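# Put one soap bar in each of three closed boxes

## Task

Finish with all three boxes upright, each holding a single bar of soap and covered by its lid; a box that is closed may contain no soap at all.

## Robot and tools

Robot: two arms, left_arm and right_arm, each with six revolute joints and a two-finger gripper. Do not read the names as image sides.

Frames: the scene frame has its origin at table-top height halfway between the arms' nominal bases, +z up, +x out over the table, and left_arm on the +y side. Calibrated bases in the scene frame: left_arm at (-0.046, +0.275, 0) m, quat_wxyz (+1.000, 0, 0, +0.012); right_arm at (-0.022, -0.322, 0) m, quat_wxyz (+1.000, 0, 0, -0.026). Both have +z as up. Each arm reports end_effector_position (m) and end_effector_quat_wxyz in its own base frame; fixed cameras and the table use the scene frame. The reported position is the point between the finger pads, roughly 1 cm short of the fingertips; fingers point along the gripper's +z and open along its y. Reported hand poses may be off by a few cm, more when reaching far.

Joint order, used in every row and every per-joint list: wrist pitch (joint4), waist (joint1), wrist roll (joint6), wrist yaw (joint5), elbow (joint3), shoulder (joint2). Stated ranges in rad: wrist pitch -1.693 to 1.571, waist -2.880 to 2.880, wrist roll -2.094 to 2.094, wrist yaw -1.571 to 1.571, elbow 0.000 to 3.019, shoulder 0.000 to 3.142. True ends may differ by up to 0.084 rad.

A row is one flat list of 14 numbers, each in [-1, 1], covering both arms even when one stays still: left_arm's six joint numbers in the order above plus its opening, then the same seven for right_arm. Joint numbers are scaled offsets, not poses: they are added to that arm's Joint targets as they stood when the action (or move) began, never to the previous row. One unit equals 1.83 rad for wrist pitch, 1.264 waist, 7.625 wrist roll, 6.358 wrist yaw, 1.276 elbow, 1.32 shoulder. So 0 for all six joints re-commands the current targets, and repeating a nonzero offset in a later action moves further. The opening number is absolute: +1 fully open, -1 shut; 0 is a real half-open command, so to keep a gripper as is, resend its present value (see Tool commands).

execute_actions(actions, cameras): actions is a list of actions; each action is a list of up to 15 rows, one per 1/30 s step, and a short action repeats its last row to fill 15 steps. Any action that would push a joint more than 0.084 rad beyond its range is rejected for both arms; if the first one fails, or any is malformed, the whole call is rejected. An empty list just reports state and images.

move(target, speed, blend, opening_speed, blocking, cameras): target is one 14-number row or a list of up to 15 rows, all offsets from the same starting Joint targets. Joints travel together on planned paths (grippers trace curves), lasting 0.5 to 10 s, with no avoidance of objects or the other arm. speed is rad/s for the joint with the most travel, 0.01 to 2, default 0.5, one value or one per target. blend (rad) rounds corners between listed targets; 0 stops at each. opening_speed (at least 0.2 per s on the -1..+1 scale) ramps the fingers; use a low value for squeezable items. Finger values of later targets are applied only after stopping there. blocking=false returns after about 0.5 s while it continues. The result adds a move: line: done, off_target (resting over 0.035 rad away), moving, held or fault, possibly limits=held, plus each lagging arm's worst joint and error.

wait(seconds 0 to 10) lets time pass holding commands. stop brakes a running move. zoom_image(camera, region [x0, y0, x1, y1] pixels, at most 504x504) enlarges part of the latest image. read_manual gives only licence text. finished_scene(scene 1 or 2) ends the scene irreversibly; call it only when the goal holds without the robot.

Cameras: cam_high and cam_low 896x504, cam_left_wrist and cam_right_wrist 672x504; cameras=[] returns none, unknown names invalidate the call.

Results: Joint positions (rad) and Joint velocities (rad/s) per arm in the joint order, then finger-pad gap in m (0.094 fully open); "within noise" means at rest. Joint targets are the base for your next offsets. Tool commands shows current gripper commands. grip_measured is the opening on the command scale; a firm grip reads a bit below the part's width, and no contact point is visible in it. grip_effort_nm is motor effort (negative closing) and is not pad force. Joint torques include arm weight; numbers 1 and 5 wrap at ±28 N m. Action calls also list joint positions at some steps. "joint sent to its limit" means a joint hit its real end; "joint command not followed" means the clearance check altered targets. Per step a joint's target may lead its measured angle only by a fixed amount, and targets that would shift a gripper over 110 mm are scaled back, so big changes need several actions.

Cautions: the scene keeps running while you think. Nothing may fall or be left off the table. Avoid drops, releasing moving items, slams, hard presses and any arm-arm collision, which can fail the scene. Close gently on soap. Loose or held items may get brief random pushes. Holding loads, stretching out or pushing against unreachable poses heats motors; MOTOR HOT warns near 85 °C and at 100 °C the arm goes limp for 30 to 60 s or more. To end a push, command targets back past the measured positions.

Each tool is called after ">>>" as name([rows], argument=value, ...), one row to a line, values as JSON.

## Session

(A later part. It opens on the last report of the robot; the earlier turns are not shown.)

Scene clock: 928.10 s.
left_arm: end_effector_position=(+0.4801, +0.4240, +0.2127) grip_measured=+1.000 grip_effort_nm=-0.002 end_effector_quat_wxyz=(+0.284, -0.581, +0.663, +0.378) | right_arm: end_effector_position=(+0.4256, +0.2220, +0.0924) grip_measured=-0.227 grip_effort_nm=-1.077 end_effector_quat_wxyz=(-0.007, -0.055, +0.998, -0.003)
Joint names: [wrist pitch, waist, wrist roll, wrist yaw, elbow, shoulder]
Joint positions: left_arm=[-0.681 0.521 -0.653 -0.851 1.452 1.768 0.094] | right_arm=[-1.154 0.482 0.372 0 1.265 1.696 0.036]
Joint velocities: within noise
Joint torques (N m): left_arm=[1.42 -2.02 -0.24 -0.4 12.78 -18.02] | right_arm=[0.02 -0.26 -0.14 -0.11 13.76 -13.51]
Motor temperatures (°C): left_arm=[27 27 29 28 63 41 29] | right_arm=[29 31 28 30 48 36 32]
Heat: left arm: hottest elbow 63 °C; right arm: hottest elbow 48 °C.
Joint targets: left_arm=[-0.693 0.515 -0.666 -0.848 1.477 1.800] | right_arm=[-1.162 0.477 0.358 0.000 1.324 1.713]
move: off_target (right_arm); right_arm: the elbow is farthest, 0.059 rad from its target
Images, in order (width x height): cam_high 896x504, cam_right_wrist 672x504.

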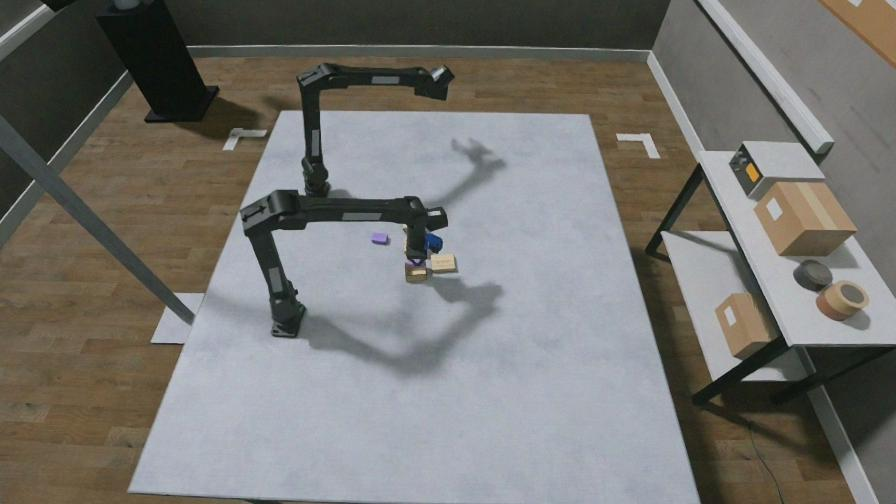

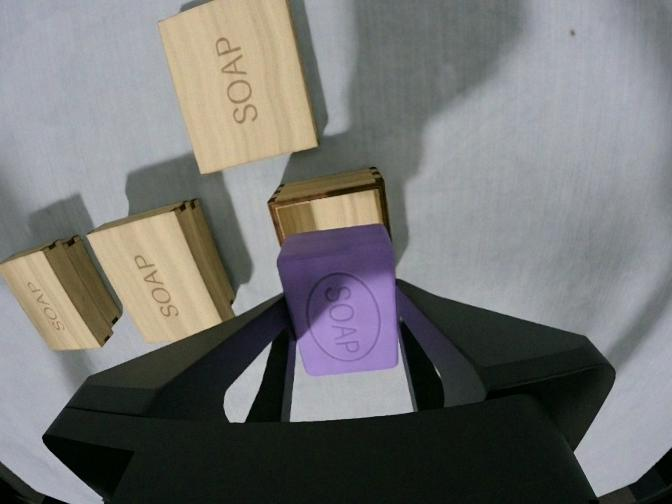

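>>> move(target=[0,0,0,0,0,0,1,0.0574,0.0115,0,0,-0.0917,0.0227,-0.3], speed=0.15, cameras=["cam_right_wrist","cam_high"])

>>> zoom_image(camera="cam_high", region=[390, 240, 440, 290])

>>> zoom_image(camera="cam_right_wrist", region=[200, 120, 460, 400])

Scene clock: 944.07 s.
left_arm: end_effector_position=(+0.4801, +0.4240, +0.2127) grip_measured=+1.000 grip_effort_nm=-0.012 end_effector_quat_wxyz=(+0.284, -0.581, +0.663, +0.378) | right_arm: end_effector_position=(+0.4239, +0.2228, +0.0616) grip_measured=-0.228 grip_effort_nm=-1.077 end_effector_quat_wxyz=(-0.003, -0.057, +0.998, -0.001)
Joint names: [wrist pitch, waist, wrist roll, wrist yaw, elbow, shoulder]
Joint positions: left_arm=[-0.681 0.521 -0.653 -0.851 1.452 1.768 0.094] | right_arm=[-1.066 0.485 0.371 0 1.214 1.725 0.036]
Joint velocities: within noise
Joint torques (N m): left_arm=[1.42 -2.02 -0.24 -0.4 12.77 -18.02] | right_arm=[0.8 0.67 -0.11 -0.11 7.84 -13.45]
Motor temperatures (°C): left_arm=[27 27 29 28 63 41 29] | right_arm=[29 31 28 30 51 37 32]
Heat: left arm: hottest elbow 63 °C; right arm: hottest elbow 51 °C.
Joint targets: left_arm=[-0.693 0.515 -0.666 -0.848 1.477 1.800] | right_arm=[-1.057 0.492 0.358 0.000 1.206 1.743]
move: done
Images, in order (width x height): cam_high 896x504, cam_right_wrist 672x504.

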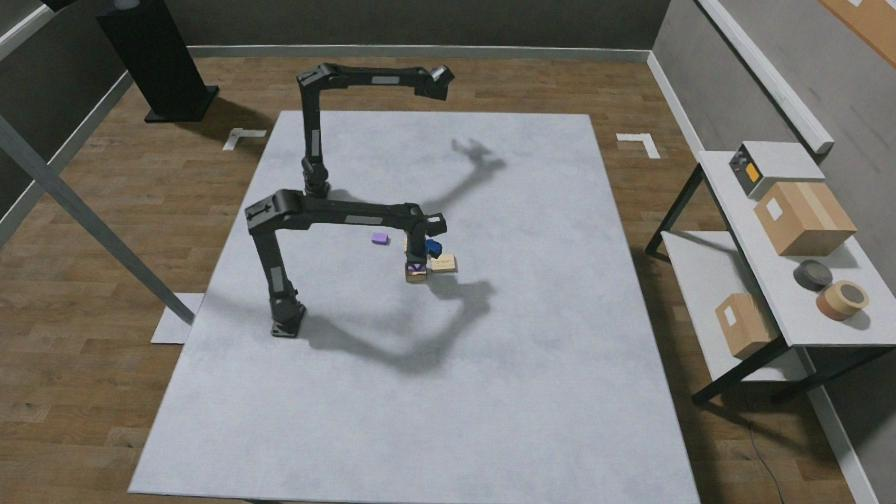

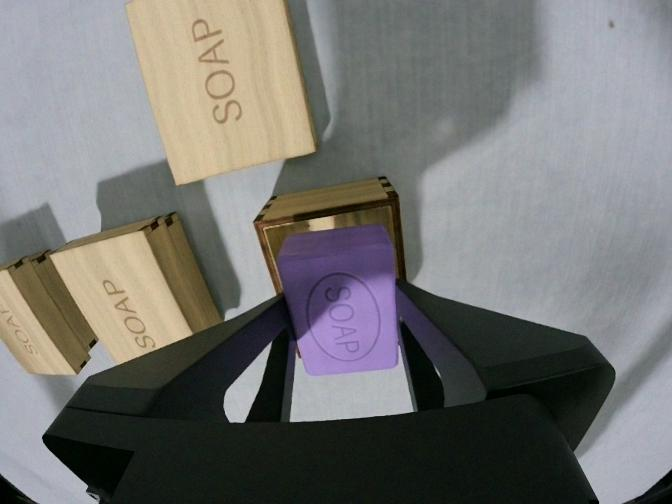

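Scaled by 10.080 from the camera's 896x504 image, which has a finer 1280x720 frame.

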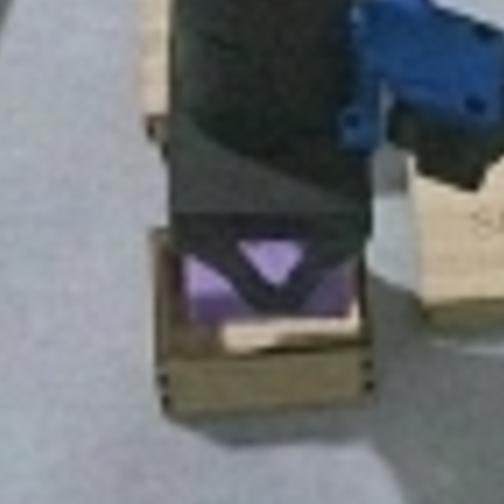

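Scaled by 1.800 from the camera's 672x504 image, which has a finer 960x720 frame.

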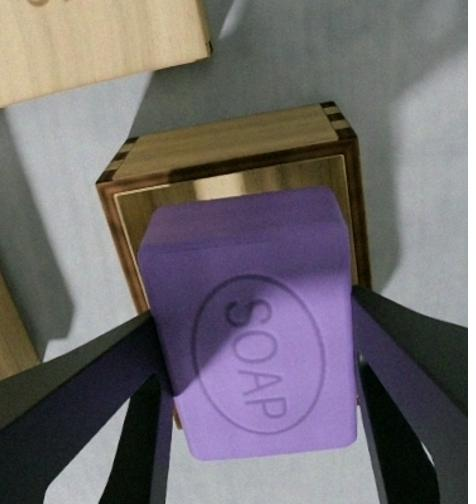

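>>> move(target=[0,0,0,0,0,0,1,0.0377,0.0043,0,0,-0.0219,0.0273,-0.3], speed=0.1, cameras=["cam_right_wrist"])

>>> zoom_image(camera="cam_right_wrist", region=[200, 120, 460, 400])

Scene clock: 959.13 s.
left_arm: end_effector_position=(+0.4801, +0.4240, +0.2127) grip_measured=+1.000 grip_effort_nm=-0.012 end_effector_quat_wxyz=(+0.284, -0.581, +0.663, +0.378) | right_arm: end_effector_position=(+0.4334, +0.2285, +0.0528) grip_measured=-0.228 grip_effort_nm=-1.072 end_effector_quat_wxyz=(+0.019, -0.058, +0.998, +0.007)
Joint names: [wrist pitch, waist, wrist roll, wrist yaw, elbow, shoulder]
Joint positions: left_arm=[-0.681 0.521 -0.653 -0.851 1.452 1.768 0.094] | right_arm=[-0.996 0.487 0.371 0.004 1.202 1.736 0.036]
Joint velocities: within noise
Joint torques (N m): left_arm=[1.44 -2.02 -0.24 -0.4 12.78 -18.02] | right_arm=[0.76 1.03 -0.11 -0.29 6.5 -11.63]
Motor temperatures (°C): left_arm=[27 27 29 28 63 41 29] | right_arm=[29 31 28 30 49 36 32]
Heat: left arm: hottest elbow 63 °C; right arm: hottest elbow 49 °C.
Joint targets: left_arm=[-0.693 0.515 -0.666 -0.848 1.477 1.800] | right_arm=[-0.988 0.497 0.358 0.000 1.179 1.779]
move: off_target (right_arm); right_arm: the shoulder is farthest, 0.043 rad from its target
Images, in order (width x height): cam_right_wrist 672x504.

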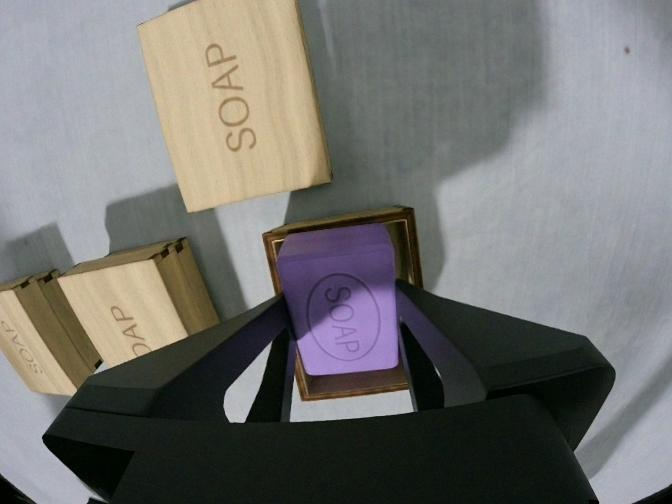

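Scaled by 1.800 from the camera's 672x504 image, which has a finer 960x720 frame.

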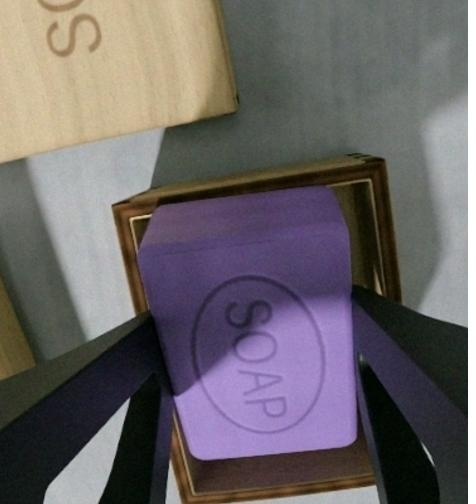

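>>> move(target=[0,0,0,0,0,0,1,-0.0486,-0.0146,0,0,0.0674,-0.051,-0.3], speed=0.12, cameras=["cam_right_wrist"])

>>> zoom_image(camera="cam_right_wrist", region=[200, 120, 460, 400])

Scene clock: 987.43 s.
left_arm: end_effector_position=(+0.4801, +0.4240, +0.2127) grip_measured=+1.000 grip_effort_nm=-0.007 end_effector_quat_wxyz=(+0.284, -0.581, +0.663, +0.378) | right_arm: end_effector_position=(+0.4214, +0.2218, +0.0588) grip_measured=-0.228 grip_effort_nm=-1.077 end_effector_quat_wxyz=(-0.007, -0.058, +0.998, -0.005)
Joint names: [wrist pitch, waist, wrist roll, wrist yaw, elbow, shoulder]
Joint positions: left_arm=[-0.681 0.521 -0.653 -0.851 1.452 1.768 0.094] | right_arm=[-1.069 0.486 0.371 0.002 1.211 1.729 0.036]
Joint velocities: within noise
Joint torques (N m): left_arm=[1.42 -2.08 -0.24 -0.4 12.77 -18.02] | right_arm=[0.08 -0.56 -0.11 -0.22 13 -16.15]
Motor temperatures (°C): left_arm=[27 27 29 28 63 41 29] | right_arm=[29 31 28 30 47 36 32]
Heat: left arm: hottest elbow 63 °C; right arm: hottest elbow 47 °C.
Joint targets: left_arm=[-0.693 0.515 -0.666 -0.848 1.477 1.800] | right_arm=[-1.077 0.479 0.358 0.001 1.265 1.711]
move: off_target (right_arm); right_arm: the elbow is farthest, 0.054 rad from its target
Images, in order (width x height): cam_right_wrist 672x504.

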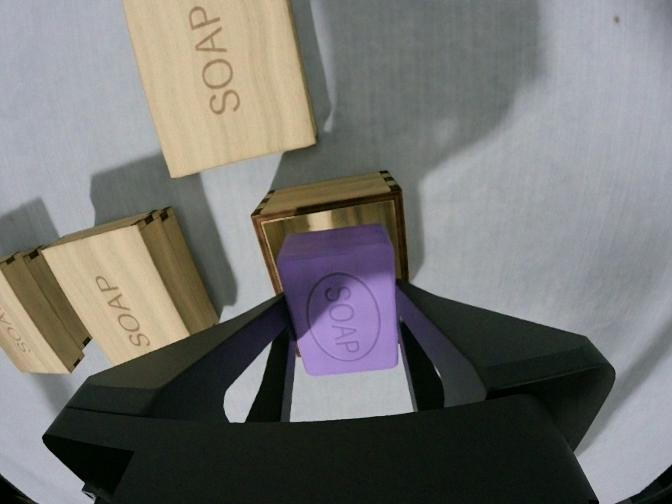

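Scaled by 1.800 from the camera's 672x504 image, which has a finer 960x720 frame.

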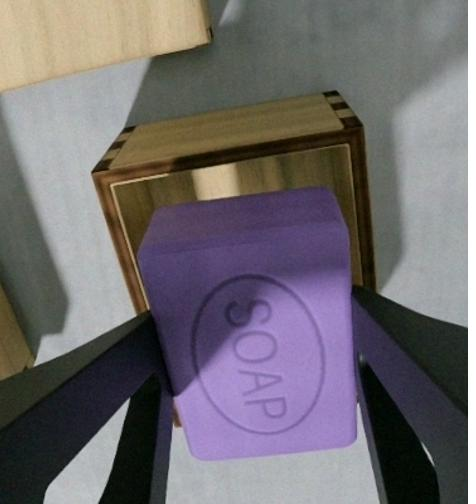

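>>> move([
  [0,0,0,0,0,0,1,0,0.0138,0,0,0,0,-0.3],
  [0,0,0,0,0,0,1,0.0322,0.0138,0,0,-0.0635,0.036,-0.3],
], speed=0.1, cameras=["cam_right_wrist"])

>>> zoom_image(camera="cam_right_wrist", region=[200, 120, 460, 400])

Scene clock: 1007.17 s.
left_arm: end_effector_position=(+0.4801, +0.4240, +0.2127) grip_measured=+1.000 grip_effort_nm=-0.002 end_effector_quat_wxyz=(+0.284, -0.581, +0.663, +0.378) | right_arm: end_effector_position=(+0.4247, +0.2255, +0.0537) grip_measured=-0.228 grip_effort_nm=-1.082 end_effector_quat_wxyz=(+0.005, -0.059, +0.998, +0.001)
Joint names: [wrist pitch, waist, wrist roll, wrist yaw, elbow, shoulder]
Joint positions: left_arm=[-0.681 0.521 -0.653 -0.851 1.452 1.768 0.094] | right_arm=[-1.028 0.49 0.371 0.002 1.199 1.731 0.036]
Joint velocities: within noise
Joint torques (N m): left_arm=[1.42 -2.02 -0.24 -0.4 12.75 -18.02] | right_arm=[0.79 0.73 -0.1 -0.19 7.08 -13.1]
Motor temperatures (°C): left_arm=[27 27 29 28 63 41 29] | right_arm=[29 31 28 30 48 37 33]
Heat: left arm: hottest elbow 63 °C; right arm: hottest elbow 48 °C.
Joint targets: left_arm=[-0.693 0.515 -0.666 -0.848 1.477 1.800] | right_arm=[-1.018 0.496 0.358 0.001 1.184 1.759]
move: done
Images, in order (width x height): cam_right_wrist 672x504.

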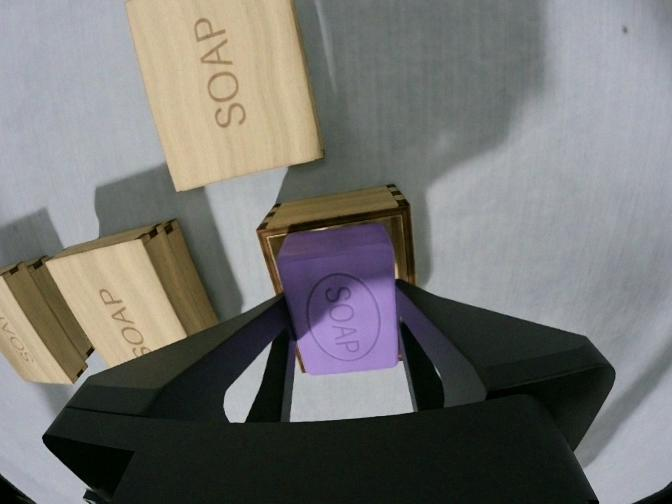

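Scaled by 1.800 from the camera's 672x504 image, which has a finer 960x720 frame.

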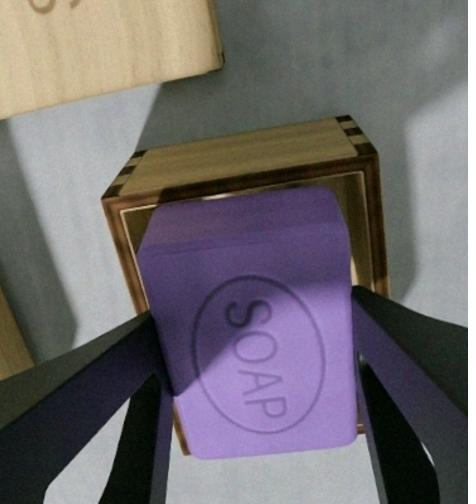

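>>> move([
  [0,0,0,0,0,0,1,-0.019,0,0,0,-0.003,-0.041,-0.3],
  [0,0,0,0,0,0,1,0.0064,0,0,0,-0.0141,-0.006,-0.3],
], speed=0.1, cameras=["cam_right_wrist"])

>>> zoom_image(camera="cam_right_wrist", region=[200, 120, 460, 400])

Scene clock: 1031.73 s.
left_arm: end_effector_position=(+0.4801, +0.4240, +0.2127) grip_measured=+1.000 grip_effort_nm=-0.007 end_effector_quat_wxyz=(+0.284, -0.581, +0.663, +0.378) | right_arm: end_effector_position=(+0.4187, +0.2223, +0.0469) grip_measured=-0.228 grip_effort_nm=-1.067 end_effector_quat_wxyz=(+0.001, -0.059, +0.998, -0.001)
Joint names: [wrist pitch, waist, wrist roll, wrist yaw, elbow, shoulder]
Joint positions: left_arm=[-0.681 0.521 -0.653 -0.851 1.452 1.768 0.094] | right_arm=[-1.016 0.49 0.371 0.002 1.176 1.73 0.036]
Joint velocities: within noise
Joint torques (N m): left_arm=[1.43 -2.02 -0.24 -0.4 12.77 -18.02] | right_arm=[0.79 0.67 -0.11 -0.2 7.43 -13.16]
Motor temperatures (°C): left_arm=[27 27 29 28 63 41 29] | right_arm=[29 31 28 30 47 36 33]
Heat: left arm: hottest elbow 63 °C; right arm: hottest elbow 47 °C.
Joint targets: left_arm=[-0.693 0.515 -0.666 -0.848 1.477 1.800] | right_arm=[-1.006 0.496 0.358 0.001 1.166 1.751]
move: done
Images, in order (width x height): cam_right_wrist 672x504.

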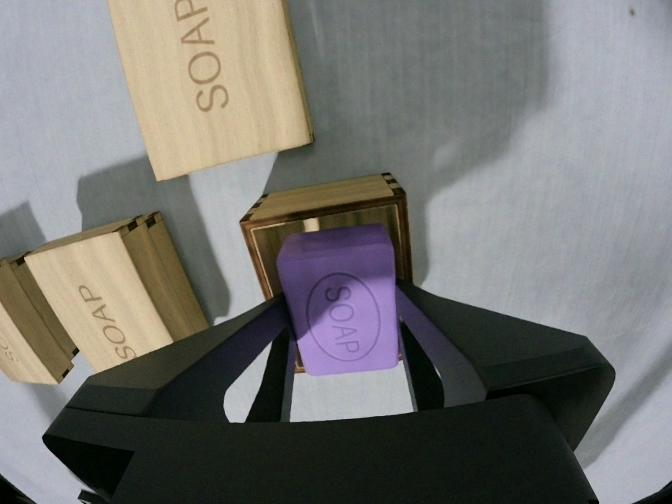

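Scaled by 1.800 from the camera's 672x504 image, which has a finer 960x720 frame.

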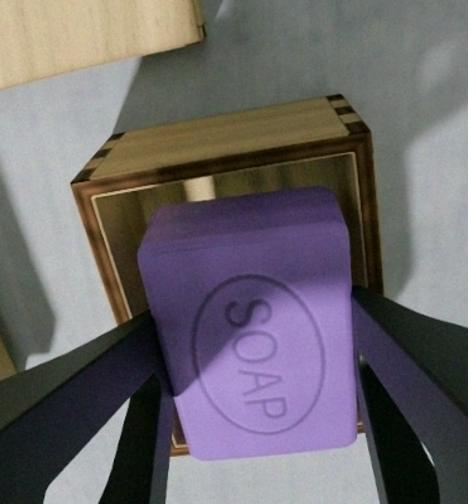

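>>> move(target=[0,0,0,0,0,0,1,0.0098,0.003,0,0,-0.003,0.0136,-0.3], speed=0.1, cameras=["cam_right_wrist"])

>>> zoom_image(camera="cam_right_wrist", region=[200, 120, 460, 400])

Scene clock: 1042.00 s.
left_arm: end_effector_position=(+0.4801, +0.4240, +0.2127) grip_measured=+1.000 grip_effort_nm=-0.007 end_effector_quat_wxyz=(+0.284, -0.581, +0.663, +0.378) | right_arm: end_effector_position=(+0.4185, +0.2238, +0.0370) grip_measured=-0.228 grip_effort_nm=-1.072 end_effector_quat_wxyz=(-0.001, -0.061, +0.998, -0.002)
Joint names: [wrist pitch, waist, wrist roll, wrist yaw, elbow, shoulder]
Joint positions: left_arm=[-0.681 0.521 -0.653 -0.851 1.452 1.768 0.094] | right_arm=[-0.998 0.493 0.371 0.002 1.171 1.748 0.036]
Joint velocities: within noise
Joint torques (N m): left_arm=[1.42 -2.02 -0.24 -0.4 12.77 -18.08] | right_arm=[0.76 0.73 -0.11 -0.2 7.41 -13.63]
Motor temperatures (°C): left_arm=[27 27 29 28 63 41 29] | right_arm=[29 31 28 30 47 36 33]
Heat: left arm: hottest elbow 63 °C; right arm: hottest elbow 47 °C.
Joint targets: left_arm=[-0.693 0.515 -0.666 -0.848 1.477 1.800] | right_arm=[-0.989 0.500 0.358 0.001 1.162 1.769]
move: done
Images, in order (width x height): cam_right_wrist 672x504.

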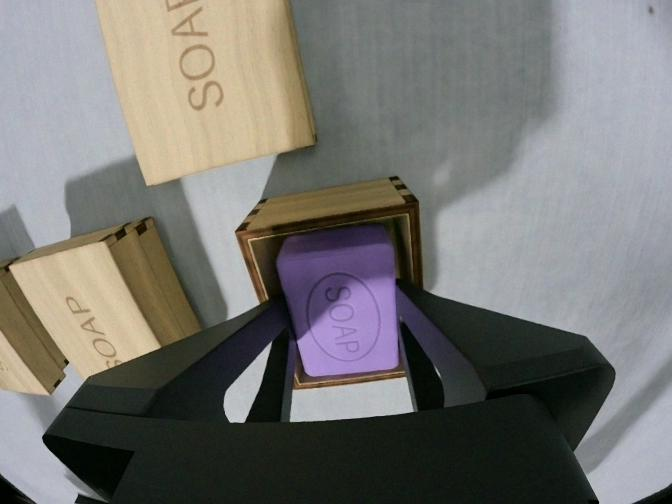

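Scaled by 1.800 from the camera's 672x504 image, which has a finer 960x720 frame.

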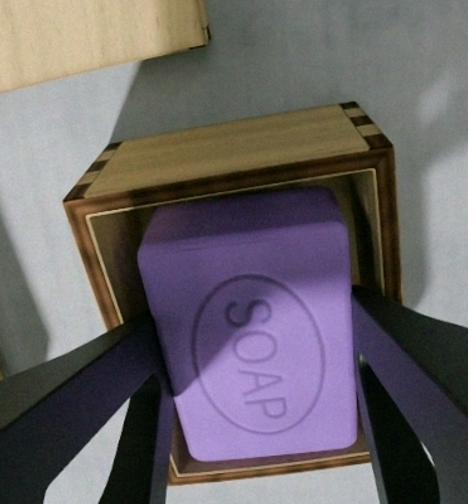

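>>> move([
  [0,0,0,0,0,0,1,0.0073,0,0,0,-0.0052,0.0052,-0.3],
  [0,0,0,0,0,0,1,0.0073,0,0,0,-0.0052,0.0052,-0.16],
  [0,0,0,0,0,0,1,0,0,0,0,0.0345,-0.012,-0.16],
  [0,0,0,0,0,0,1,-0.043,0,0,0,0.0666,-0.057,-0.16],
  [0,0,0,0,0,0,1,-0.093,0,0,0,0.113,-0.081,-0.16],
  [0,0,0,0,0,0,1,-0.155,-0.018,0,0,0.402,0.1364,0.8],
], speed=[0.08,0.1,0.1,0.12,0.15,0.35], blend=[0,0,0.005,0.01,0,0], opening_speed=0.4, cameras=["cam_right_wrist","cam_high"])

>>> zoom_image(camera="cam_high", region=[380, 220, 460, 300])

Scene clock: 1070.27 s.
left_arm: end_effector_position=(+0.4801, +0.4240, +0.2127) grip_measured=+1.000 grip_effort_nm=-0.002 end_effector_quat_wxyz=(+0.284, -0.581, +0.663, +0.378) | right_arm: end_effector_position=(+0.5140, +0.2694, +0.1012) grip_measured=+0.797 grip_effort_nm=0.042 end_effector_quat_wxyz=(+0.000, -0.057, +0.998, -0.001)
Joint names: [wrist pitch, waist, wrist roll, wrist yaw, elbow, shoulder]
Joint positions: left_arm=[-0.681 0.521 -0.653 -0.851 1.452 1.768 0.094] | right_arm=[-1.265 0.484 0.37 0.002 1.616 1.923 0.084]
Joint velocities: within noise
Joint torques (N m): left_arm=[1.42 -2.08 -0.24 -0.4 12.77 -18.02] | right_arm=[0.09 -0.5 -0.1 -0.19 14.22 -16.67]
Motor temperatures (°C): left_arm=[27 27 29 28 63 41 29] | right_arm=[29 31 28 30 48 36 32]
Heat: left arm: hottest elbow 63 °C; right arm: hottest elbow 48 °C.
Joint targets: left_arm=[-0.693 0.515 -0.666 -0.848 1.477 1.800] | right_arm=[-1.272 0.477 0.358 0.000 1.675 1.949]
move: off_target (right_arm); target 6's new numbers were sent with right_arm's elbow 0.058 rad from that target; right_arm: the elbow is farthest, 0.058 rad from its target
Images, in order (width x height): cam_high 896x504, cam_right_wrist 672x504.

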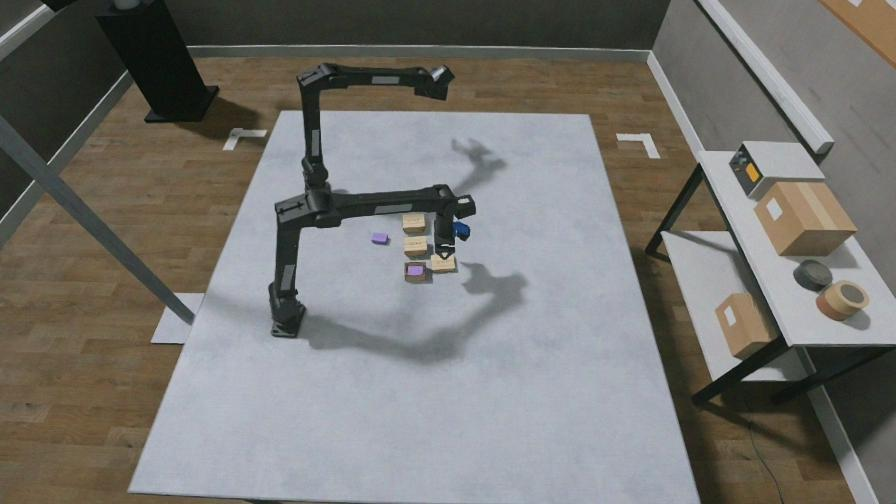

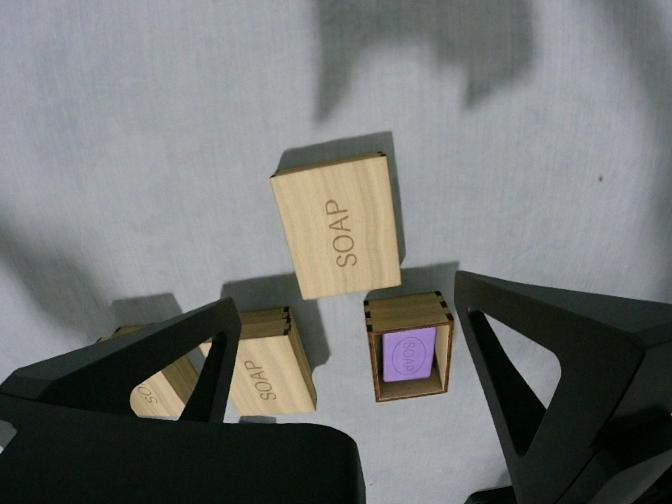

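Scaled by 6.300 from the camera's 896x504 image, which has a finer 1280x720 frame.

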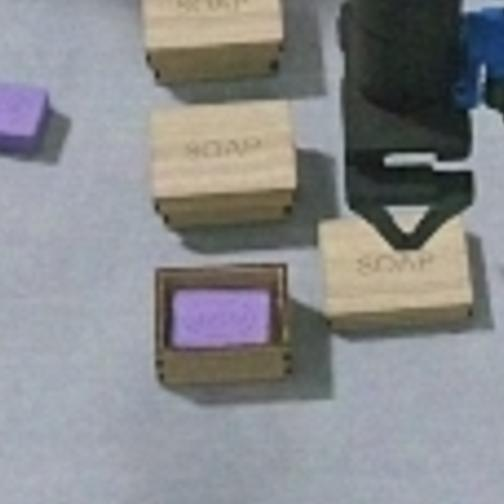

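>>> move([
  [0,0,0,0,0,0,1,0.1049,0,0,0,-0.1262,0.0591,0.72],
  [0,0,0,0,0,0,1,0.1122,0,0,0,-0.1317,0.0641,0.72],
  [0,0,0,0,0,0,1,0.1122,0,0,0,-0.1317,0.0641,0.2],
  [0,0,0,0,0,0,1,0.108,0,0,0,-0.0925,0.0424,0.2],
  [0,0,0,0,0,0,1,0.0607,0,0,0,-0.0502,0.0121,0.2],
  [0,0,0,0,0,0,1,0,0,0,0,0,-0.0242,0.2],
  [0,0,0,0,0,0,1,0.07,0,0,0,-0.326,-0.203,0.2],
], speed=[0.15,0.1,0.1,0.12,0.15,0.2,0.3], blend=[0.003,0,0,0.005,0.01,0.01,0], opening_speed=0.5, cameras=["cam_right_wrist","cam_high"])

Scene clock: 1094.30 s.
left_arm: end_effector_position=(+0.4801, +0.4240, +0.2127) grip_measured=+1.000 grip_effort_nm=-0.007 end_effector_quat_wxyz=(+0.284, -0.581, +0.663, +0.378) | right_arm: end_effector_position=(+0.4270, +0.2237, +0.0930) grip_measured=+0.358 grip_effort_nm=-1.077 end_effector_quat_wxyz=(-0.005, -0.057, +0.998, -0.003)
Joint names: [wrist pitch, waist, wrist roll, wrist yaw, elbow, shoulder]
Joint positions: left_arm=[-0.681 0.521 -0.653 -0.851 1.452 1.768 0.094] | right_arm=[-1.153 0.484 0.37 0.002 1.27 1.698 0.064]
Joint velocities: within noise
Joint torques (N m): left_arm=[1.42 -2.02 -0.24 -0.4 12.77 -17.96] | right_arm=[0.68 -0.5 -0.1 -0.2 7.97 -16.26]
Motor temperatures (°C): left_arm=[27 27 29 28 63 41 29] | right_arm=[29 31 28 30 52 37 32]
Heat: left arm: hottest elbow 63 °C; right arm: hottest elbow 52 °C.
Joint targets: left_arm=[-0.693 0.515 -0.666 -0.848 1.477 1.800] | right_arm=[-1.144 0.477 0.358 0.000 1.259 1.681]
move: done
Images, in order (width x height): cam_high 896x504, cam_right_wrist 672x504.

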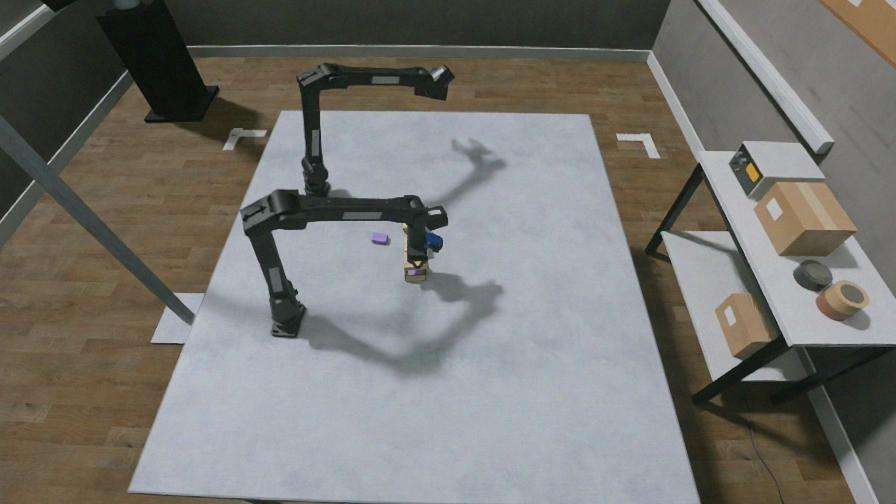

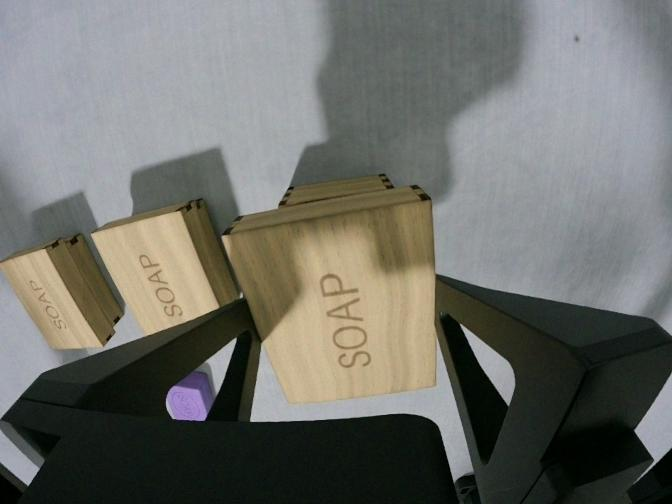

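>>> move(target=[0,0,0,0,0,0,1,0.0585,0,0,0,-0.0486,0.056,0.2], speed=0.12, cameras=["cam_right_wrist","cam_low"])

>>> zoom_image(camera="cam_right_wrist", region=[200, 120, 460, 300])

>>> zoom_image(camera="cam_low", region=[480, 250, 560, 310])

Scene clock: 1106.70 s.
left_arm: end_effector_position=(+0.4801, +0.4240, +0.2127) grip_measured=+1.000 grip_effort_nm=-0.007 end_effector_quat_wxyz=(+0.284, -0.581, +0.663, +0.378) | right_arm: end_effector_position=(+0.4242, +0.2222, +0.0533) grip_measured=+0.358 grip_effort_nm=-1.072 end_effector_quat_wxyz=(-0.003, -0.057, +0.998, -0.002)
Joint names: [wrist pitch, waist, wrist roll, wrist yaw, elbow, shoulder]
Joint positions: left_arm=[-0.681 0.521 -0.653 -0.851 1.452 1.768 0.094] | right_arm=[-1.046 0.484 0.37 0.002 1.205 1.737 0.064]
Joint velocities: within noise
Joint torques (N m): left_arm=[1.42 -2.02 -0.24 -0.4 12.78 -18.02] | right_arm=[0.75 -0.5 -0.1 -0.19 7.68 -14.04]
Motor temperatures (°C): left_arm=[27 27 29 28 63 41 29] | right_arm=[29 31 28 30 51 37 32]
Heat: left arm: hottest elbow 63 °C; right arm: hottest elbow 51 °C.
Joint targets: left_arm=[-0.693 0.515 -0.666 -0.848 1.477 1.800] | right_arm=[-1.037 0.477 0.358 0.000 1.197 1.755]
move: done
Images, in order (width x height): cam_low 896x504, cam_right_wrist 672x504.

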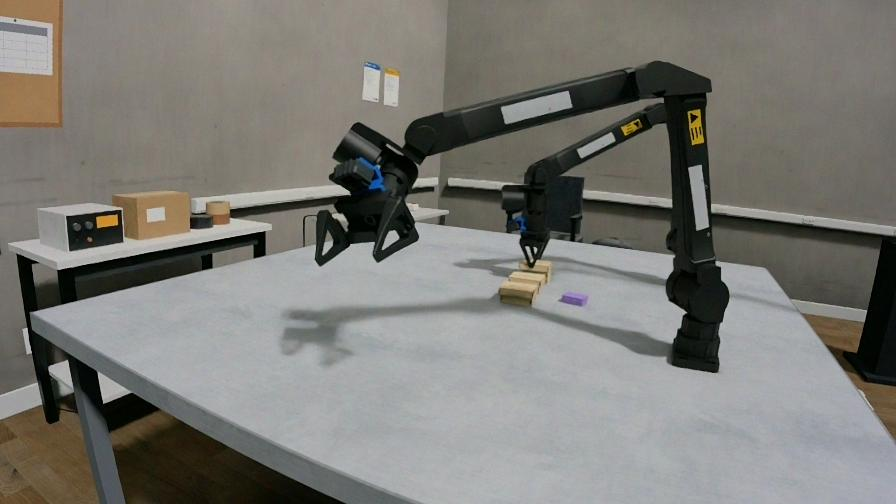

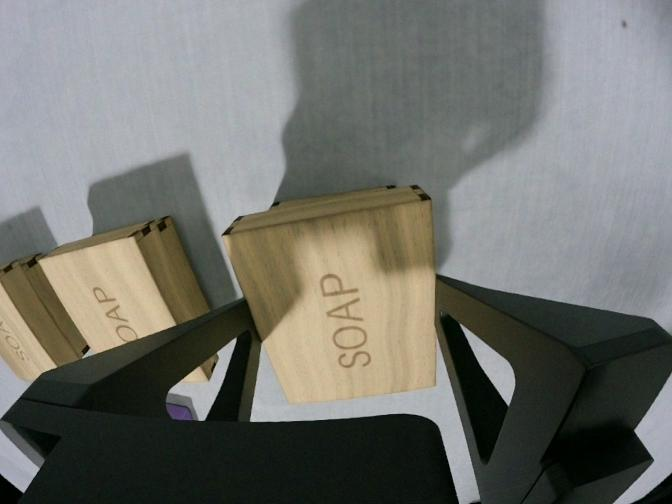

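Scaled by 1.938 from the camera's 672x504 image, which has a finer 960x720 frame.

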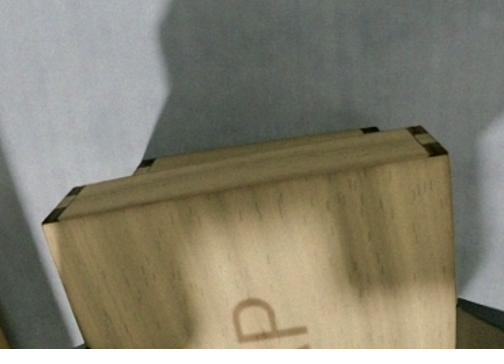

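Scaled by 6.300 from the camera's 896x504 image, which has a finer 1280x720 frame.

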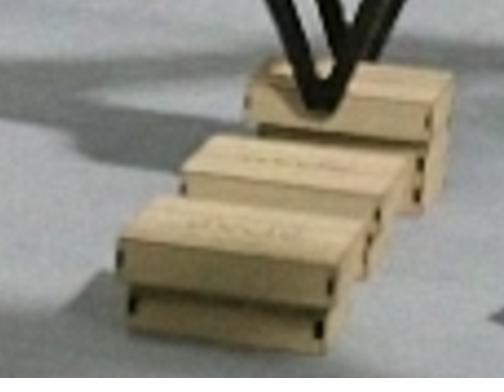

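>>> move(target=[0,0,0,0,0,0,1,0.002,-0.0028,0.0058,0,-0.0015,0.0015,0.2], speed=0.1, cameras=["cam_right_wrist","cam_low"])

>>> zoom_image(camera="cam_right_wrist", region=[200, 120, 460, 300])

>>> zoom_image(camera="cam_low", region=[480, 250, 560, 310])

Scene clock: 1119.03 s.
left_arm: end_effector_position=(+0.4801, +0.4240, +0.2127) grip_measured=+1.000 grip_effort_nm=-0.007 end_effector_quat_wxyz=(+0.284, -0.581, +0.663, +0.378) | right_arm: end_effector_position=(+0.4255, +0.2216, +0.0533) grip_measured=+0.358 grip_effort_nm=-1.077 end_effector_quat_wxyz=(-0.001, -0.047, +0.999, -0.002)
Joint names: [wrist pitch, waist, wrist roll, wrist yaw, elbow, shoulder]
Joint positions: left_arm=[-0.681 0.521 -0.653 -0.851 1.452 1.768 0.094] | right_arm=[-1.043 0.482 0.389 0.002 1.205 1.737 0.064]
Joint velocities: within noise
Joint torques (N m): left_arm=[1.43 -2.02 -0.24 -0.4 12.78 -18.02] | right_arm=[0.69 -0.67 0.14 -0.19 7.51 -13.39]
Motor temperatures (°C): left_arm=[27 27 29 28 63 41 29] | right_arm=[29 31 28 30 48 37 32]
Heat: left arm: hottest elbow 63 °C; right arm: hottest elbow 48 °C.
Joint targets: left_arm=[-0.693 0.515 -0.666 -0.848 1.477 1.800] | right_arm=[-1.034 0.474 0.403 0.000 1.195 1.757]
move: done
Images, in order (width x height): cam_low 896x504, cam_right_wrist 672x504.

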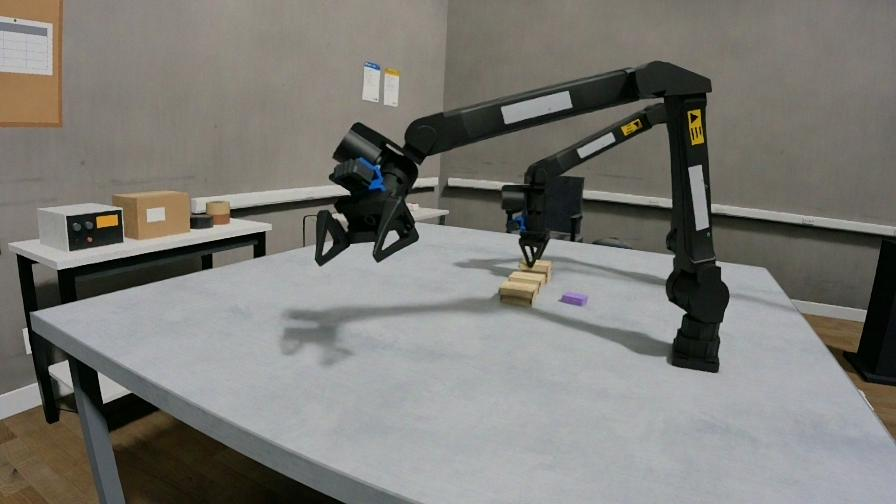

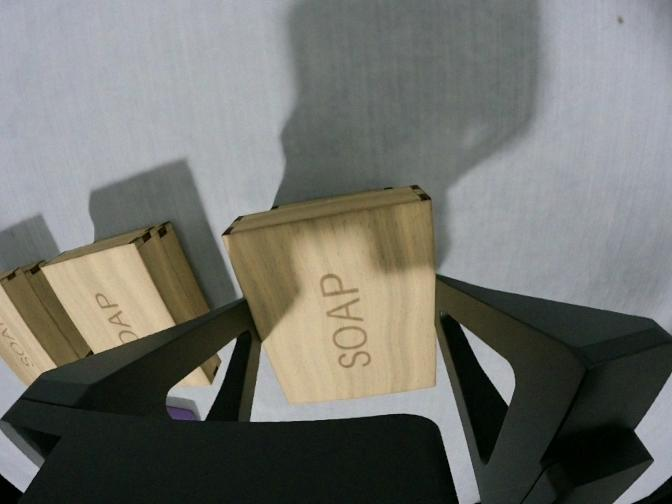

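Scaled by 1.938 from the camera's 672x504 image, which has a finer 960x720 frame.

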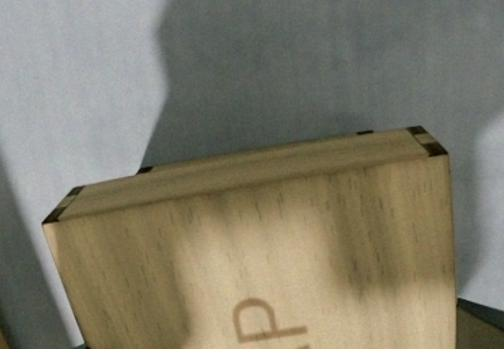

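Scaled by 6.300 from the camera's 896x504 image, which has a finer 1280x720 frame.

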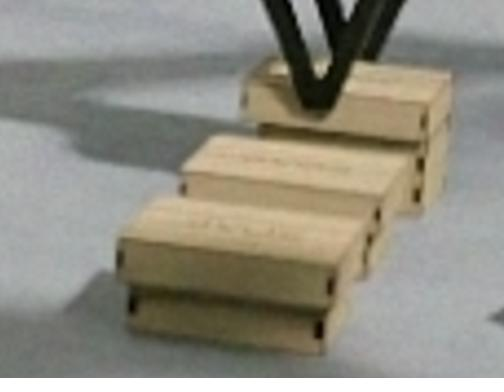

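>>> move(target=[0,0,0,0,0,0,1,0.006,0,0,0,-0.0085,0.0015,0.2], speed=0.1, cameras=["cam_right_wrist","cam_low"])

>>> zoom_image(camera="cam_right_wrist", region=[200, 120, 460, 300])

>>> zoom_image(camera="cam_low", region=[480, 250, 560, 310])

Scene clock: 1132.63 s.
left_arm: end_effector_position=(+0.4801, +0.4240, +0.2127) grip_measured=+1.000 grip_effort_nm=-0.007 end_effector_quat_wxyz=(+0.284, -0.581, +0.663, +0.378) | right_arm: end_effector_position=(+0.4262, +0.2218, +0.0522) grip_measured=+0.358 grip_effort_nm=-1.077 end_effector_quat_wxyz=(+0.001, -0.046, +0.999, +0.000)
Joint names: [wrist pitch, waist, wrist roll, wrist yaw, elbow, shoulder]
Joint positions: left_arm=[-0.681 0.521 -0.653 -0.851 1.452 1.768 0.094] | right_arm=[-1.034 0.481 0.39 0.002 1.202 1.737 0.064]
Joint velocities: within noise
Joint torques (N m): left_arm=[1.43 -2.08 -0.24 -0.4 12.77 -18.02] | right_arm=[0.75 -0.62 0.13 -0.19 6.93 -13.27]
Motor temperatures (°C): left_arm=[27 27 29 28 63 41 29] | right_arm=[29 31 28 30 47 37 33]
Heat: left arm: hottest elbow 63 °C; right arm: hottest elbow 47 °C.
Joint targets: left_arm=[-0.693 0.515 -0.666 -0.848 1.477 1.800] | right_arm=[-1.023 0.474 0.403 0.000 1.184 1.759]
move: done
Images, in order (width x height): cam_low 896x504, cam_right_wrist 672x504.

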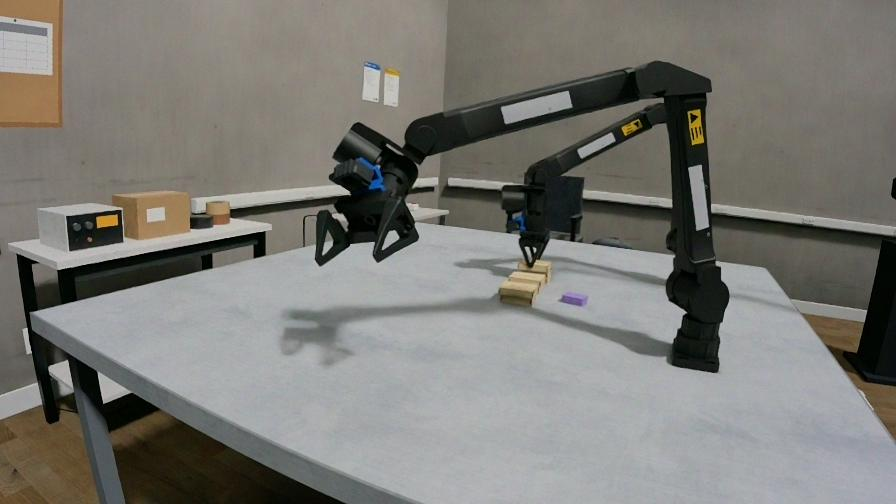

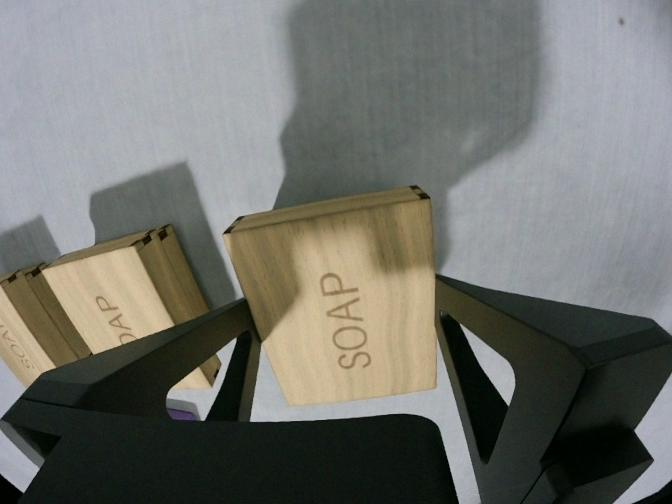

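Scaled by 1.938 from the camera's 672x504 image, which has a finer 960x720 frame.

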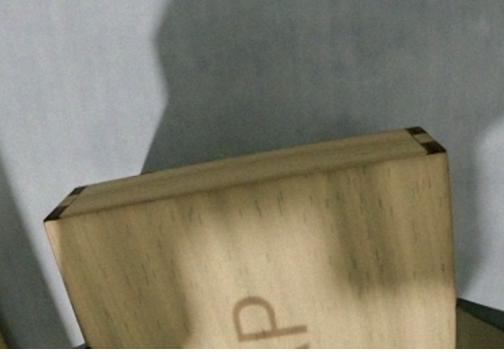

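Scaled by 6.300 from the camera's 896x504 image, which has a finer 1280x720 frame.

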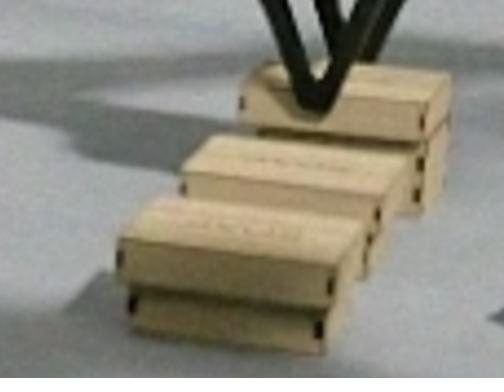

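>>> move([
  [0,0,0,0,0,0,1,-0.0153,0,0,0,0.0024,-0.034,0.2],
  [0,0,0,0,0,0,1,0.002,0,0,0,-0.0047,-0.005,0.2],
], speed=0.1, cameras=["cam_right_wrist","cam_low"])

>>> zoom_image(camera="cam_right_wrist", region=[200, 120, 460, 300])

>>> zoom_image(camera="cam_low", region=[480, 250, 560, 310])

Scene clock: 1144.30 s.
left_arm: end_effector_position=(+0.4801, +0.4240, +0.2127) grip_measured=+1.000 grip_effort_nm=-0.012 end_effector_quat_wxyz=(+0.284, -0.581, +0.663, +0.378) | right_arm: end_effector_position=(+0.4249, +0.2213, +0.0522) grip_measured=+0.358 grip_effort_nm=-1.077 end_effector_quat_wxyz=(+0.002, -0.046, +0.999, +0.001)
Joint names: [wrist pitch, waist, wrist roll, wrist yaw, elbow, shoulder]
Joint positions: left_arm=[-0.681 0.521 -0.653 -0.851 1.452 1.768 0.094] | right_arm=[-1.03 0.481 0.39 0 1.196 1.733 0.064]
Joint velocities: within noise
Joint torques (N m): left_arm=[1.42 -2.08 -0.24 -0.4 12.78 -18.02] | right_arm=[0.87 -0.56 0.13 -0.13 6.98 -13.39]
Motor temperatures (°C): left_arm=[27 27 29 28 63 41 29] | right_arm=[29 31 28 30 47 37 33]
Heat: left arm: hottest elbow 63 °C; right arm: hottest elbow 47 °C.
Joint targets: left_arm=[-0.693 0.515 -0.666 -0.848 1.477 1.800] | right_arm=[-1.019 0.474 0.403 0.000 1.178 1.753]
move: done
Images, in order (width x height): cam_low 896x504, cam_right_wrist 672x504.

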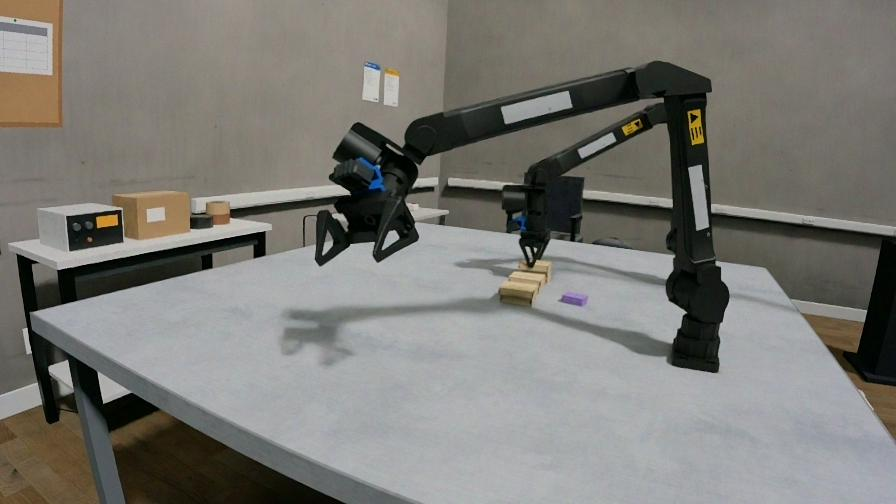

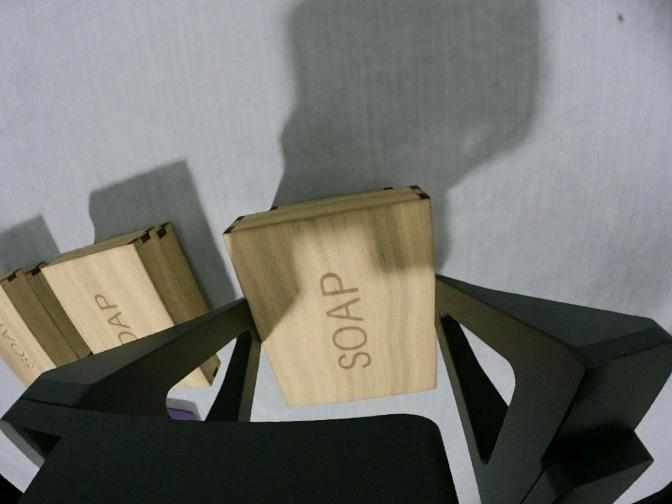

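Scaled by 1.938 from the camera's 672x504 image, which has a finer 960x720 frame.

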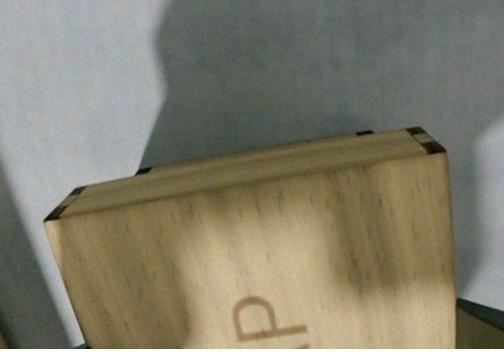

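Scaled by 6.300 from the camera's 896x504 image, which has a finer 1280x720 frame.

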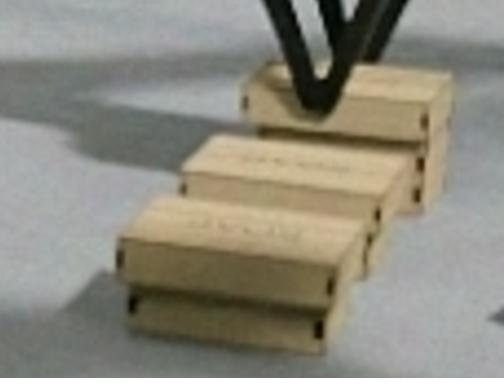

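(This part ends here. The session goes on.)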